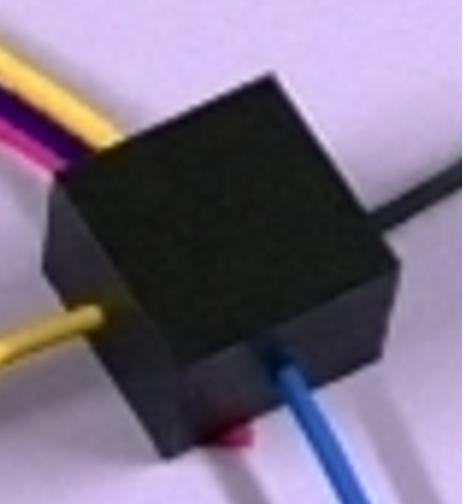

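Request:
move:
  arm1: {"target": [0.8057, 0.8446, 0.78, 0.17343, -0.41871, 0.82355, -0.34112], "speed": 0.02}
  arm2: {"target": [-0.69501, 1.07462, 0.78, 0.33423, -0.80691, 0.44995, -0.18637], "speed": 0.02}
  arm3: {"target": [-0.7938, -0.86593, 0.78, 0.17522, -0.42302, 0.82135, -0.34021], "speed": 0.02}
  arm4: {"target": [0.56668, -1.08743, 0.78, 0.18844, -0.45494, -0.80411, 0.33307], "speed": 0.02}
  cameras: ["cam_high"]

Request:
zoom_image:
  camera: "cam_high"
  region: [485, 175, 540, 235]

Scene clock: 113.70 s.
Joint torques (N m): arm1=[-1.59 -17.52 -0.18 -3.84 -0.47 2.04 -0.08] | arm2=[0.82 -16.84 -0.35 0.17 0.18 1.68 -0.33] | arm3=[-0.5 -15.07 0.28 1.64 0.06 1.79 0.04] | arm4=[-1.53 -17.62 -1.54 -2.01 -0.64 1.74 -0.12]
Motor temperatures (°C): arm1=[37 31 30 32 37 40 40] | arm2=[37 33 28 29 40 40 48] | arm3=[32 31 31 32 37 42 39] | arm4=[31 33 34 30 37 40 48]
Flange force (N): arm1=[0.9 -0.2 -2.0] | arm2=[6.2 2.7 -1.7] | arm3=[-6.5 3.5 -1.4] | arm4=[-1.8 2.5 -1.8]
move: arm1 done; arm2 done; arm3 done; arm4 done
Joint velocities: within noise
arm1.joint_positions: joint1_rad=-0.693 joint2_rad=+0.852 joint3_rad=-0.018 joint4_rad=+1.904 joint5_rad=-1.825 joint6_rad=+0.595 joint7_rad=+2.622 hand_little=-0.100 hand_ring=-0.007 hand_middle=+0.040 hand_index=+0.032 hand_thumb_turn=-0.999 hand_thumb_bend=+0.513 hand_force_limit=+0.100 hand_speed=-0.850
arm1.joint_status: not commanded
arm1.hand_stopped_by: force,force,force,force,force,target
arm1.little_load_n: 4.0
arm1.ring_load_n: 4.0
arm1.middle_load_n: 9.0
arm1.index_load_n: 2.0
arm1.thumb_bend_load_n: 15.5
arm1.thumb_turn_load_n: 9.0
arm1.hand: x=+0.8057 y=+0.8446 z=+0.7800 quat_wxyz=(-0.173, +0.419, -0.824, +0.341)
arm1.hand_target: x=+0.8057 y=+0.8446 z=+0.7800 quat_wxyz=(-0.173, +0.419, -0.824, +0.341)
arm1.hand_status: done (0.000 m and 0.0 deg from the pose sent, 0.004 m and 0.0 deg at the start)
arm2.joint_positions: joint1_rad=+0.574 joint2_rad=+0.934 joint3_rad=-0.025 joint4_rad=+1.797 joint5_rad=-0.611 joint6_rad=+1.085 joint7_rad=-3.495 hand_little=-0.113 hand_ring=-0.007 hand_middle=+0.034 hand_index=+0.021 hand_thumb_turn=-0.999 hand_thumb_bend=+0.507 hand_force_limit=+0.100 hand_speed=-0.850
arm2.joint_status: not commanded
arm2.hand_stopped_by: force,force,force,force,force,target
arm2.little_load_n: 5.5
arm2.ring_load_n: 1.5
arm2.middle_load_n: 7.0
arm2.index_load_n: 3.5
arm2.thumb_bend_load_n: 17.0
arm2.thumb_turn_load_n: 6.5
arm2.hand: x=-0.6950 y=+1.0746 z=+0.7800 quat_wxyz=(+0.334, -0.807, +0.450, -0.186)
arm2.hand_target: x=-0.6950 y=+1.0746 z=+0.7800 quat_wxyz=(+0.334, -0.807, +0.450, -0.186)
arm2.hand_status: done (0.000 m and 0.0 deg from the pose sent, 0.005 m and 0.0 deg at the start)
arm3.joint_positions: joint1_rad=-0.779 joint2_rad=+0.844 joint3_rad=-0.107 joint4_rad=+2.092 joint5_rad=+0.756 joint6_rad=+1.000 joint7_rad=-3.017 hand_little=-0.166 hand_ring=-0.035 hand_middle=+0.025 hand_index=+0.031 hand_thumb_turn=-0.999 hand_thumb_bend=+0.499 hand_force_limit=+0.100 hand_speed=-0.850
arm3.joint_status: not commanded
arm3.hand_stopped_by: force,force,force,force,force,target
arm3.little_load_n: 5.0
arm3.ring_load_n: 2.0
arm3.middle_load_n: 6.5
arm3.index_load_n: 3.5
arm3.thumb_bend_load_n: 15.0
arm3.thumb_turn_load_n: 7.5
arm3.hand: x=-0.7938 y=-0.8659 z=+0.7800 quat_wxyz=(-0.175, +0.423, -0.821, +0.340)
arm3.hand_target: x=-0.7938 y=-0.8659 z=+0.7800 quat_wxyz=(-0.175, +0.423, -0.821, +0.340)
arm3.hand_status: done (0.000 m and 0.0 deg from the pose sent, 0.002 m and 0.0 deg at the start)
arm4.joint_positions: joint1_rad=+0.130 joint2_rad=+0.932 joint3_rad=+0.049 joint4_rad=+1.897 joint5_rad=-1.011 joint6_rad=+0.951 joint7_rad=+2.799 hand_little=-0.139 hand_ring=-0.022 hand_middle=+0.027 hand_index=+0.020 hand_thumb_turn=-1.000 hand_thumb_bend=+0.503 hand_force_limit=+0.100 hand_speed=-0.850
arm4.joint_status: not commanded
arm4.hand_stopped_by: force,force,force,force,force,target
arm4.little_load_n: 4.5
arm4.ring_load_n: 2.5
arm4.middle_load_n: 6.5
arm4.index_load_n: 2.5
arm4.thumb_bend_load_n: 14.0
arm4.thumb_turn_load_n: 7.0
arm4.hand: x=+0.5667 y=-1.0874 z=+0.7800 quat_wxyz=(-0.188, +0.455, +0.804, -0.333)
arm4.hand_target: x=+0.5667 y=-1.0874 z=+0.7800 quat_wxyz=(-0.188, +0.455, +0.804, -0.333)
arm4.hand_status: done (0.000 m and 0.0 deg from the pose sent, 0.003 m and 0.0 deg at the start)

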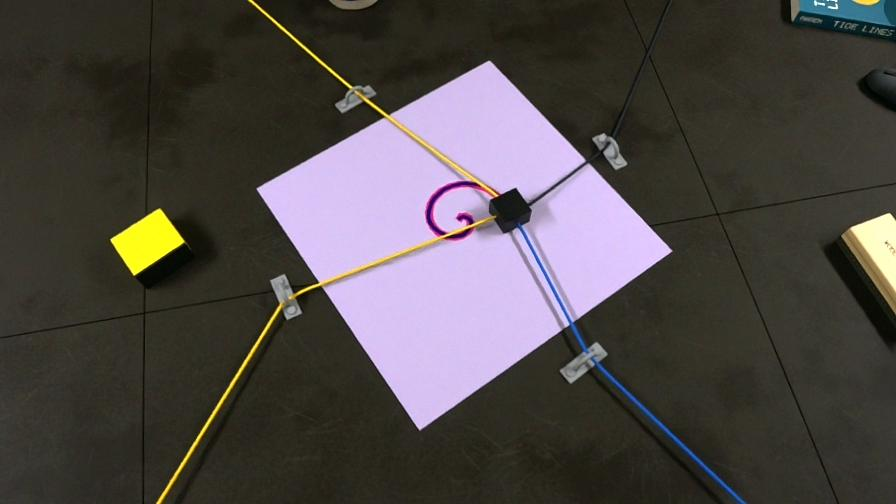

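Scaled by 8.400 from the camera's image (finer frame: 1280x720).

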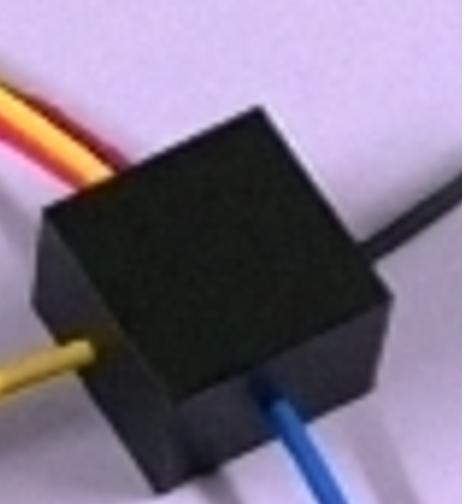

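Request:
move:
  arm1: {"target": [0.80635, 0.84548, 0.78, 0.17343, -0.41871, 0.82355, -0.34112], "speed": 0.02}
  arm2: {"target": [-0.70016, 1.08296, 0.78, 0.33423, -0.80691, 0.44995, -0.18637], "speed": 0.02}
  arm3: {"target": [-0.79089, -0.86186, 0.78, 0.17522, -0.42302, 0.82135, -0.34021], "speed": 0.02}
  arm4: {"target": [0.56313, -1.08151, 0.78, 0.18844, -0.45494, -0.80411, 0.33307], "speed": 0.02}
  cameras: ["cam_high"]

Request:
zoom_image:
  camera: "cam_high"
  region: [480, 180, 540, 240]

Scene clock: 115.13 s.
Joint torques (N m): arm1=[-1.2 -17.65 0.11 -4.19 -0.56 1.91 -0.06] | arm2=[0.94 -16.41 -0.18 0.62 0.39 1.73 -0.32] | arm3=[-0.48 -15.14 0.25 1.59 0.09 1.81 0.07] | arm4=[-1.56 -17.82 -1.5 -2.12 -0.63 1.73 -0.13]
Motor temperatures (°C): arm1=[37 31 30 32 37 40 40] | arm2=[37 33 28 29 40 40 48] | arm3=[32 31 31 32 37 42 39] | arm4=[31 33 34 30 37 40 48]
Flange force (N): arm1=[0.0 -0.2 -2.0] | arm2=[7.0 2.6 -1.9] | arm3=[-6.6 3.4 -1.4] | arm4=[-1.8 2.5 -1.7]
move: arm1 done; arm2 done; arm3 done; arm4 done
Joint velocities: within noise
arm1.joint_positions: joint1_rad=-0.694 joint2_rad=+0.852 joint3_rad=-0.019 joint4_rad=+1.907 joint5_rad=-1.830 joint6_rad=+0.595 joint7_rad=+2.626 hand_little=-0.100 hand_ring=-0.007 hand_middle=+0.040 hand_index=+0.032 hand_thumb_turn=-0.999 hand_thumb_bend=+0.513 hand_force_limit=+0.100 hand_speed=-0.850
arm1.joint_status: not commanded
arm1.hand_stopped_by: force,force,force,force,force,target
arm1.little_load_n: 4.0
arm1.ring_load_n: 4.0
arm1.middle_load_n: 9.0
arm1.index_load_n: 2.5
arm1.thumb_bend_load_n: 15.5
arm1.thumb_turn_load_n: 9.0
arm1.hand: x=+0.8064 y=+0.8455 z=+0.7800 quat_wxyz=(-0.173, +0.419, -0.824, +0.341)
arm1.hand_target: x=+0.8063 y=+0.8455 z=+0.7800 quat_wxyz=(-0.173, +0.419, -0.824, +0.341)
arm1.hand_status: done (0.000 m and 0.0 deg from the pose sent, 0.001 m and 0.0 deg at the start)
arm2.joint_positions: joint1_rad=+0.587 joint2_rad=+0.928 joint3_rad=-0.022 joint4_rad=+1.821 joint5_rad=-0.607 joint6_rad=+1.075 joint7_rad=-3.477 hand_little=-0.113 hand_ring=-0.007 hand_middle=+0.034 hand_index=+0.021 hand_thumb_turn=-0.999 hand_thumb_bend=+0.507 hand_force_limit=+0.100 hand_speed=-0.850
arm2.joint_status: not commanded
arm2.hand_stopped_by: force,force,force,force,force,target
arm2.little_load_n: 5.5
arm2.ring_load_n: 1.5
arm2.middle_load_n: 6.5
arm2.index_load_n: 3.5
arm2.thumb_bend_load_n: 16.5
arm2.thumb_turn_load_n: 6.0
arm2.hand: x=-0.7002 y=+1.0830 z=+0.7800 quat_wxyz=(+0.334, -0.807, +0.450, -0.186)
arm2.hand_target: x=-0.7002 y=+1.0830 z=+0.7800 quat_wxyz=(+0.334, -0.807, +0.450, -0.186)
arm2.hand_status: done (0.000 m and 0.0 deg from the pose sent, 0.010 m and 0.0 deg at the start)
arm3.joint_positions: joint1_rad=-0.772 joint2_rad=+0.846 joint3_rad=-0.105 joint4_rad=+2.079 joint5_rad=+0.758 joint6_rad=+1.006 joint7_rad=-3.005 hand_little=-0.166 hand_ring=-0.035 hand_middle=+0.025 hand_index=+0.031 hand_thumb_turn=-0.999 hand_thumb_bend=+0.499 hand_force_limit=+0.100 hand_speed=-0.850
arm3.joint_status: not commanded
arm3.hand_stopped_by: force,force,force,force,force,target
arm3.little_load_n: 5.0
arm3.ring_load_n: 2.0
arm3.middle_load_n: 6.0
arm3.index_load_n: 3.5
arm3.thumb_bend_load_n: 15.0
arm3.thumb_turn_load_n: 7.5
arm3.hand: x=-0.7909 y=-0.8619 z=+0.7800 quat_wxyz=(-0.175, +0.423, -0.821, +0.340)
arm3.hand_target: x=-0.7909 y=-0.8619 z=+0.7800 quat_wxyz=(-0.175, +0.423, -0.821, +0.340)
arm3.hand_status: done (0.000 m and 0.0 deg from the pose sent, 0.005 m and 0.0 deg at the start)
arm4.joint_positions: joint1_rad=+0.123 joint2_rad=+0.937 joint3_rad=+0.052 joint4_rad=+1.875 joint5_rad=-1.006 joint6_rad=+0.960 joint7_rad=+2.781 hand_little=-0.139 hand_ring=-0.022 hand_middle=+0.027 hand_index=+0.020 hand_thumb_turn=-1.000 hand_thumb_bend=+0.503 hand_force_limit=+0.100 hand_speed=-0.850
arm4.joint_status: not commanded
arm4.hand_stopped_by: force,force,force,force,force,target
arm4.little_load_n: 4.5
arm4.ring_load_n: 2.0
arm4.middle_load_n: 6.5
arm4.index_load_n: 3.0
arm4.thumb_bend_load_n: 14.0
arm4.thumb_turn_load_n: 7.0
arm4.hand: x=+0.5631 y=-1.0815 z=+0.7800 quat_wxyz=(-0.188, +0.455, +0.804, -0.333)
arm4.hand_target: x=+0.5631 y=-1.0815 z=+0.7800 quat_wxyz=(-0.188, +0.455, +0.804, -0.333)
arm4.hand_status: done (0.000 m and 0.0 deg from the pose sent, 0.007 m and 0.0 deg at the start)

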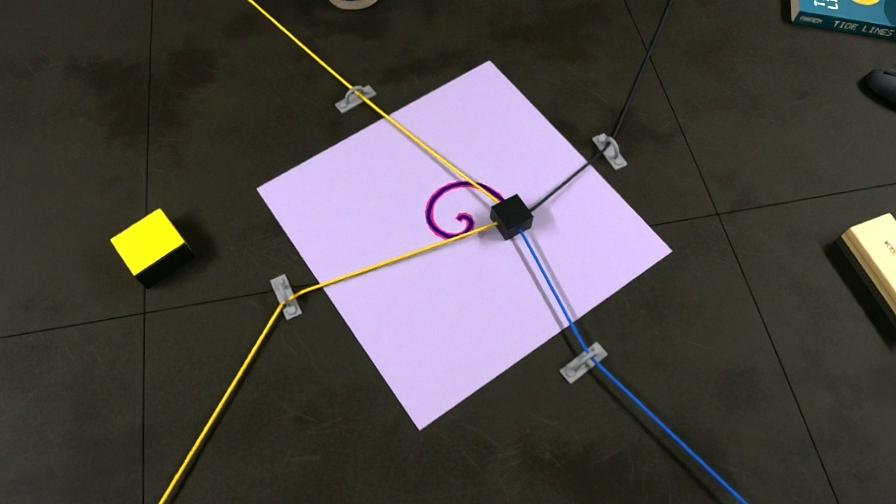

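Scaled by 8.400 from the camera's image (finer frame: 1280x720).

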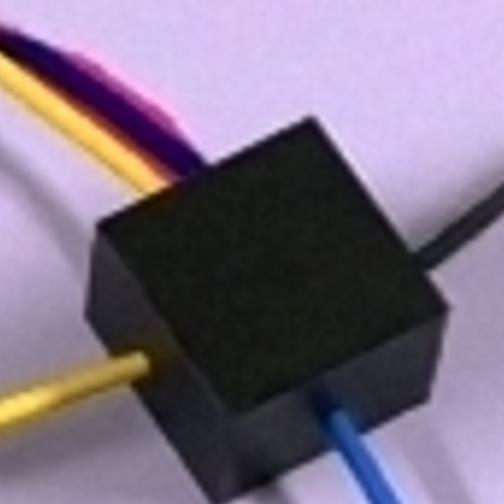

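Request:
move:
  arm1: {"target": [0.80794, 0.84767, 0.78, 0.17343, -0.41871, 0.82355, -0.34112], "speed": 0.02}
  arm2: {"target": [-0.70452, 1.09002, 0.78, 0.33423, -0.80691, 0.44995, -0.18637], "speed": 0.02}
  arm3: {"target": [-0.78769, -0.85738, 0.78, 0.17522, -0.42302, 0.82135, -0.34021], "speed": 0.02}
  arm4: {"target": [0.55963, -1.07568, 0.78, 0.18844, -0.45494, -0.80411, 0.33307], "speed": 0.02}
  cameras: ["cam_high"]

Request:
zoom_image:
  camera: "cam_high"
  region: [480, 185, 540, 245]

Request:
zoom_image:
  camera: "cam_high"
  region: [415, 170, 525, 250]

Scene clock: 116.57 s.
Joint torques (N m): arm1=[-1.38 -17.55 -0.06 -3.98 -0.46 1.98 -0.07] | arm2=[0.92 -16.33 -0.13 0.65 0.37 1.72 -0.34] | arm3=[-0.48 -15.28 0.3 1.51 0.06 1.8 0.1] | arm4=[-1.56 -18.05 -1.49 -2.23 -0.66 1.76 -0.11]
Motor temperatures (°C): arm1=[37 31 30 32 37 40 40] | arm2=[37 33 28 29 40 40 48] | arm3=[32 31 31 32 37 42 39] | arm4=[31 33 34 30 37 40 48]
Flange force (N): arm1=[0.5 -0.2 -1.9] | arm2=[6.7 2.7 -1.7] | arm3=[-6.6 3.5 -1.4] | arm4=[-1.6 2.5 -1.6]
move: arm1 done; arm2 done; arm3 done; arm4 done
Joint velocities: within noise
arm1.joint_positions: joint1_rad=-0.698 joint2_rad=+0.850 joint3_rad=-0.019 joint4_rad=+1.915 joint5_rad=-1.842 joint6_rad=+0.595 joint7_rad=+2.637 hand_little=-0.100 hand_ring=-0.007 hand_middle=+0.040 hand_index=+0.032 hand_thumb_turn=-0.999 hand_thumb_bend=+0.513 hand_force_limit=+0.100 hand_speed=-0.850
arm1.joint_status: not commanded
arm1.hand_stopped_by: force,force,force,force,force,target
arm1.little_load_n: 4.0
arm1.ring_load_n: 4.0
arm1.middle_load_n: 9.0
arm1.index_load_n: 2.5
arm1.thumb_bend_load_n: 15.5
arm1.thumb_turn_load_n: 9.0
arm1.hand: x=+0.8080 y=+0.8477 z=+0.7800 quat_wxyz=(-0.173, +0.419, -0.824, +0.341)
arm1.hand_target: x=+0.8080 y=+0.8477 z=+0.7800 quat_wxyz=(-0.173, +0.419, -0.824, +0.341)
arm1.hand_status: done (0.000 m and 0.0 deg from the pose sent, 0.003 m and 0.0 deg at the start)
arm2.joint_positions: joint1_rad=+0.598 joint2_rad=+0.922 joint3_rad=-0.020 joint4_rad=+1.842 joint5_rad=-0.604 joint6_rad=+1.066 joint7_rad=-3.462 hand_little=-0.113 hand_ring=-0.007 hand_middle=+0.034 hand_index=+0.021 hand_thumb_turn=-0.999 hand_thumb_bend=+0.507 hand_force_limit=+0.100 hand_speed=-0.850
arm2.joint_status: not commanded
arm2.hand_stopped_by: force,force,force,force,force,target
arm2.little_load_n: 6.0
arm2.ring_load_n: 1.5
arm2.middle_load_n: 6.5
arm2.index_load_n: 3.5
arm2.thumb_bend_load_n: 16.5
arm2.thumb_turn_load_n: 6.0
arm2.hand: x=-0.7045 y=+1.0900 z=+0.7800 quat_wxyz=(+0.334, -0.807, +0.450, -0.186)
arm2.hand_target: x=-0.7045 y=+1.0900 z=+0.7800 quat_wxyz=(+0.334, -0.807, +0.450, -0.186)
arm2.hand_status: done (0.000 m and 0.0 deg from the pose sent, 0.008 m and 0.0 deg at the start)
arm3.joint_positions: joint1_rad=-0.764 joint2_rad=+0.849 joint3_rad=-0.102 joint4_rad=+2.065 joint5_rad=+0.759 joint6_rad=+1.012 joint7_rad=-2.992 hand_little=-0.166 hand_ring=-0.035 hand_middle=+0.025 hand_index=+0.031 hand_thumb_turn=-0.999 hand_thumb_bend=+0.499 hand_force_limit=+0.100 hand_speed=-0.850
arm3.joint_status: not commanded
arm3.hand_stopped_by: force,force,force,force,force,target
arm3.little_load_n: 5.0
arm3.ring_load_n: 2.0
arm3.middle_load_n: 6.0
arm3.index_load_n: 3.5
arm3.thumb_bend_load_n: 15.0
arm3.thumb_turn_load_n: 7.5
arm3.hand: x=-0.7877 y=-0.8574 z=+0.7800 quat_wxyz=(-0.175, +0.423, -0.821, +0.340)
arm3.hand_target: x=-0.7877 y=-0.8574 z=+0.7800 quat_wxyz=(-0.175, +0.423, -0.821, +0.340)
arm3.hand_status: done (0.000 m and 0.0 deg from the pose sent, 0.006 m and 0.0 deg at the start)
arm4.joint_positions: joint1_rad=+0.117 joint2_rad=+0.942 joint3_rad=+0.054 joint4_rad=+1.853 joint5_rad=-1.002 joint6_rad=+0.969 joint7_rad=+2.764 hand_little=-0.139 hand_ring=-0.022 hand_middle=+0.027 hand_index=+0.020 hand_thumb_turn=-1.000 hand_thumb_bend=+0.503 hand_force_limit=+0.100 hand_speed=-0.850
arm4.joint_status: not commanded
arm4.hand_stopped_by: force,force,force,force,force,target
arm4.little_load_n: 4.5
arm4.ring_load_n: 2.5
arm4.middle_load_n: 6.5
arm4.index_load_n: 3.0
arm4.thumb_bend_load_n: 14.5
arm4.thumb_turn_load_n: 7.0
arm4.hand: x=+0.5596 y=-1.0757 z=+0.7800 quat_wxyz=(-0.188, +0.455, +0.804, -0.333)
arm4.hand_target: x=+0.5596 y=-1.0757 z=+0.7800 quat_wxyz=(-0.188, +0.455, +0.804, -0.333)
arm4.hand_status: done (0.000 m and 0.0 deg from the pose sent, 0.007 m and 0.0 deg at the start)

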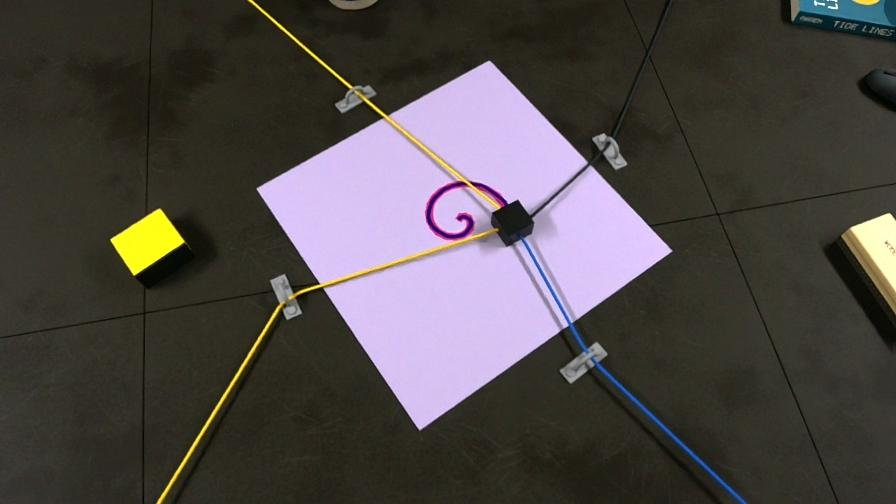

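Scaled by 8.400 from the camera's image (finer frame: 1280x720).

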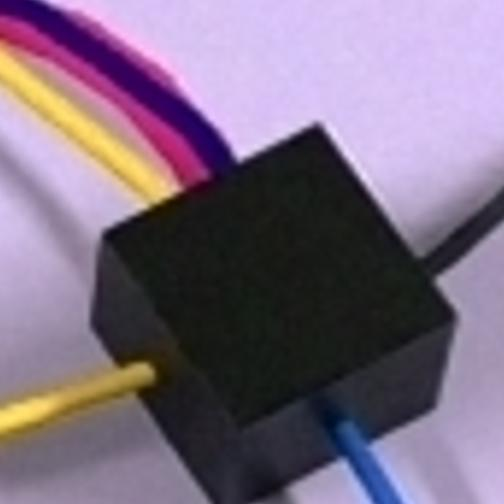

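Scaled by 4.582 from the camera's image (finer frame: 1280x720).

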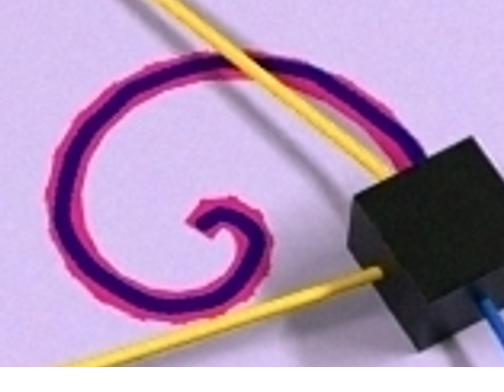

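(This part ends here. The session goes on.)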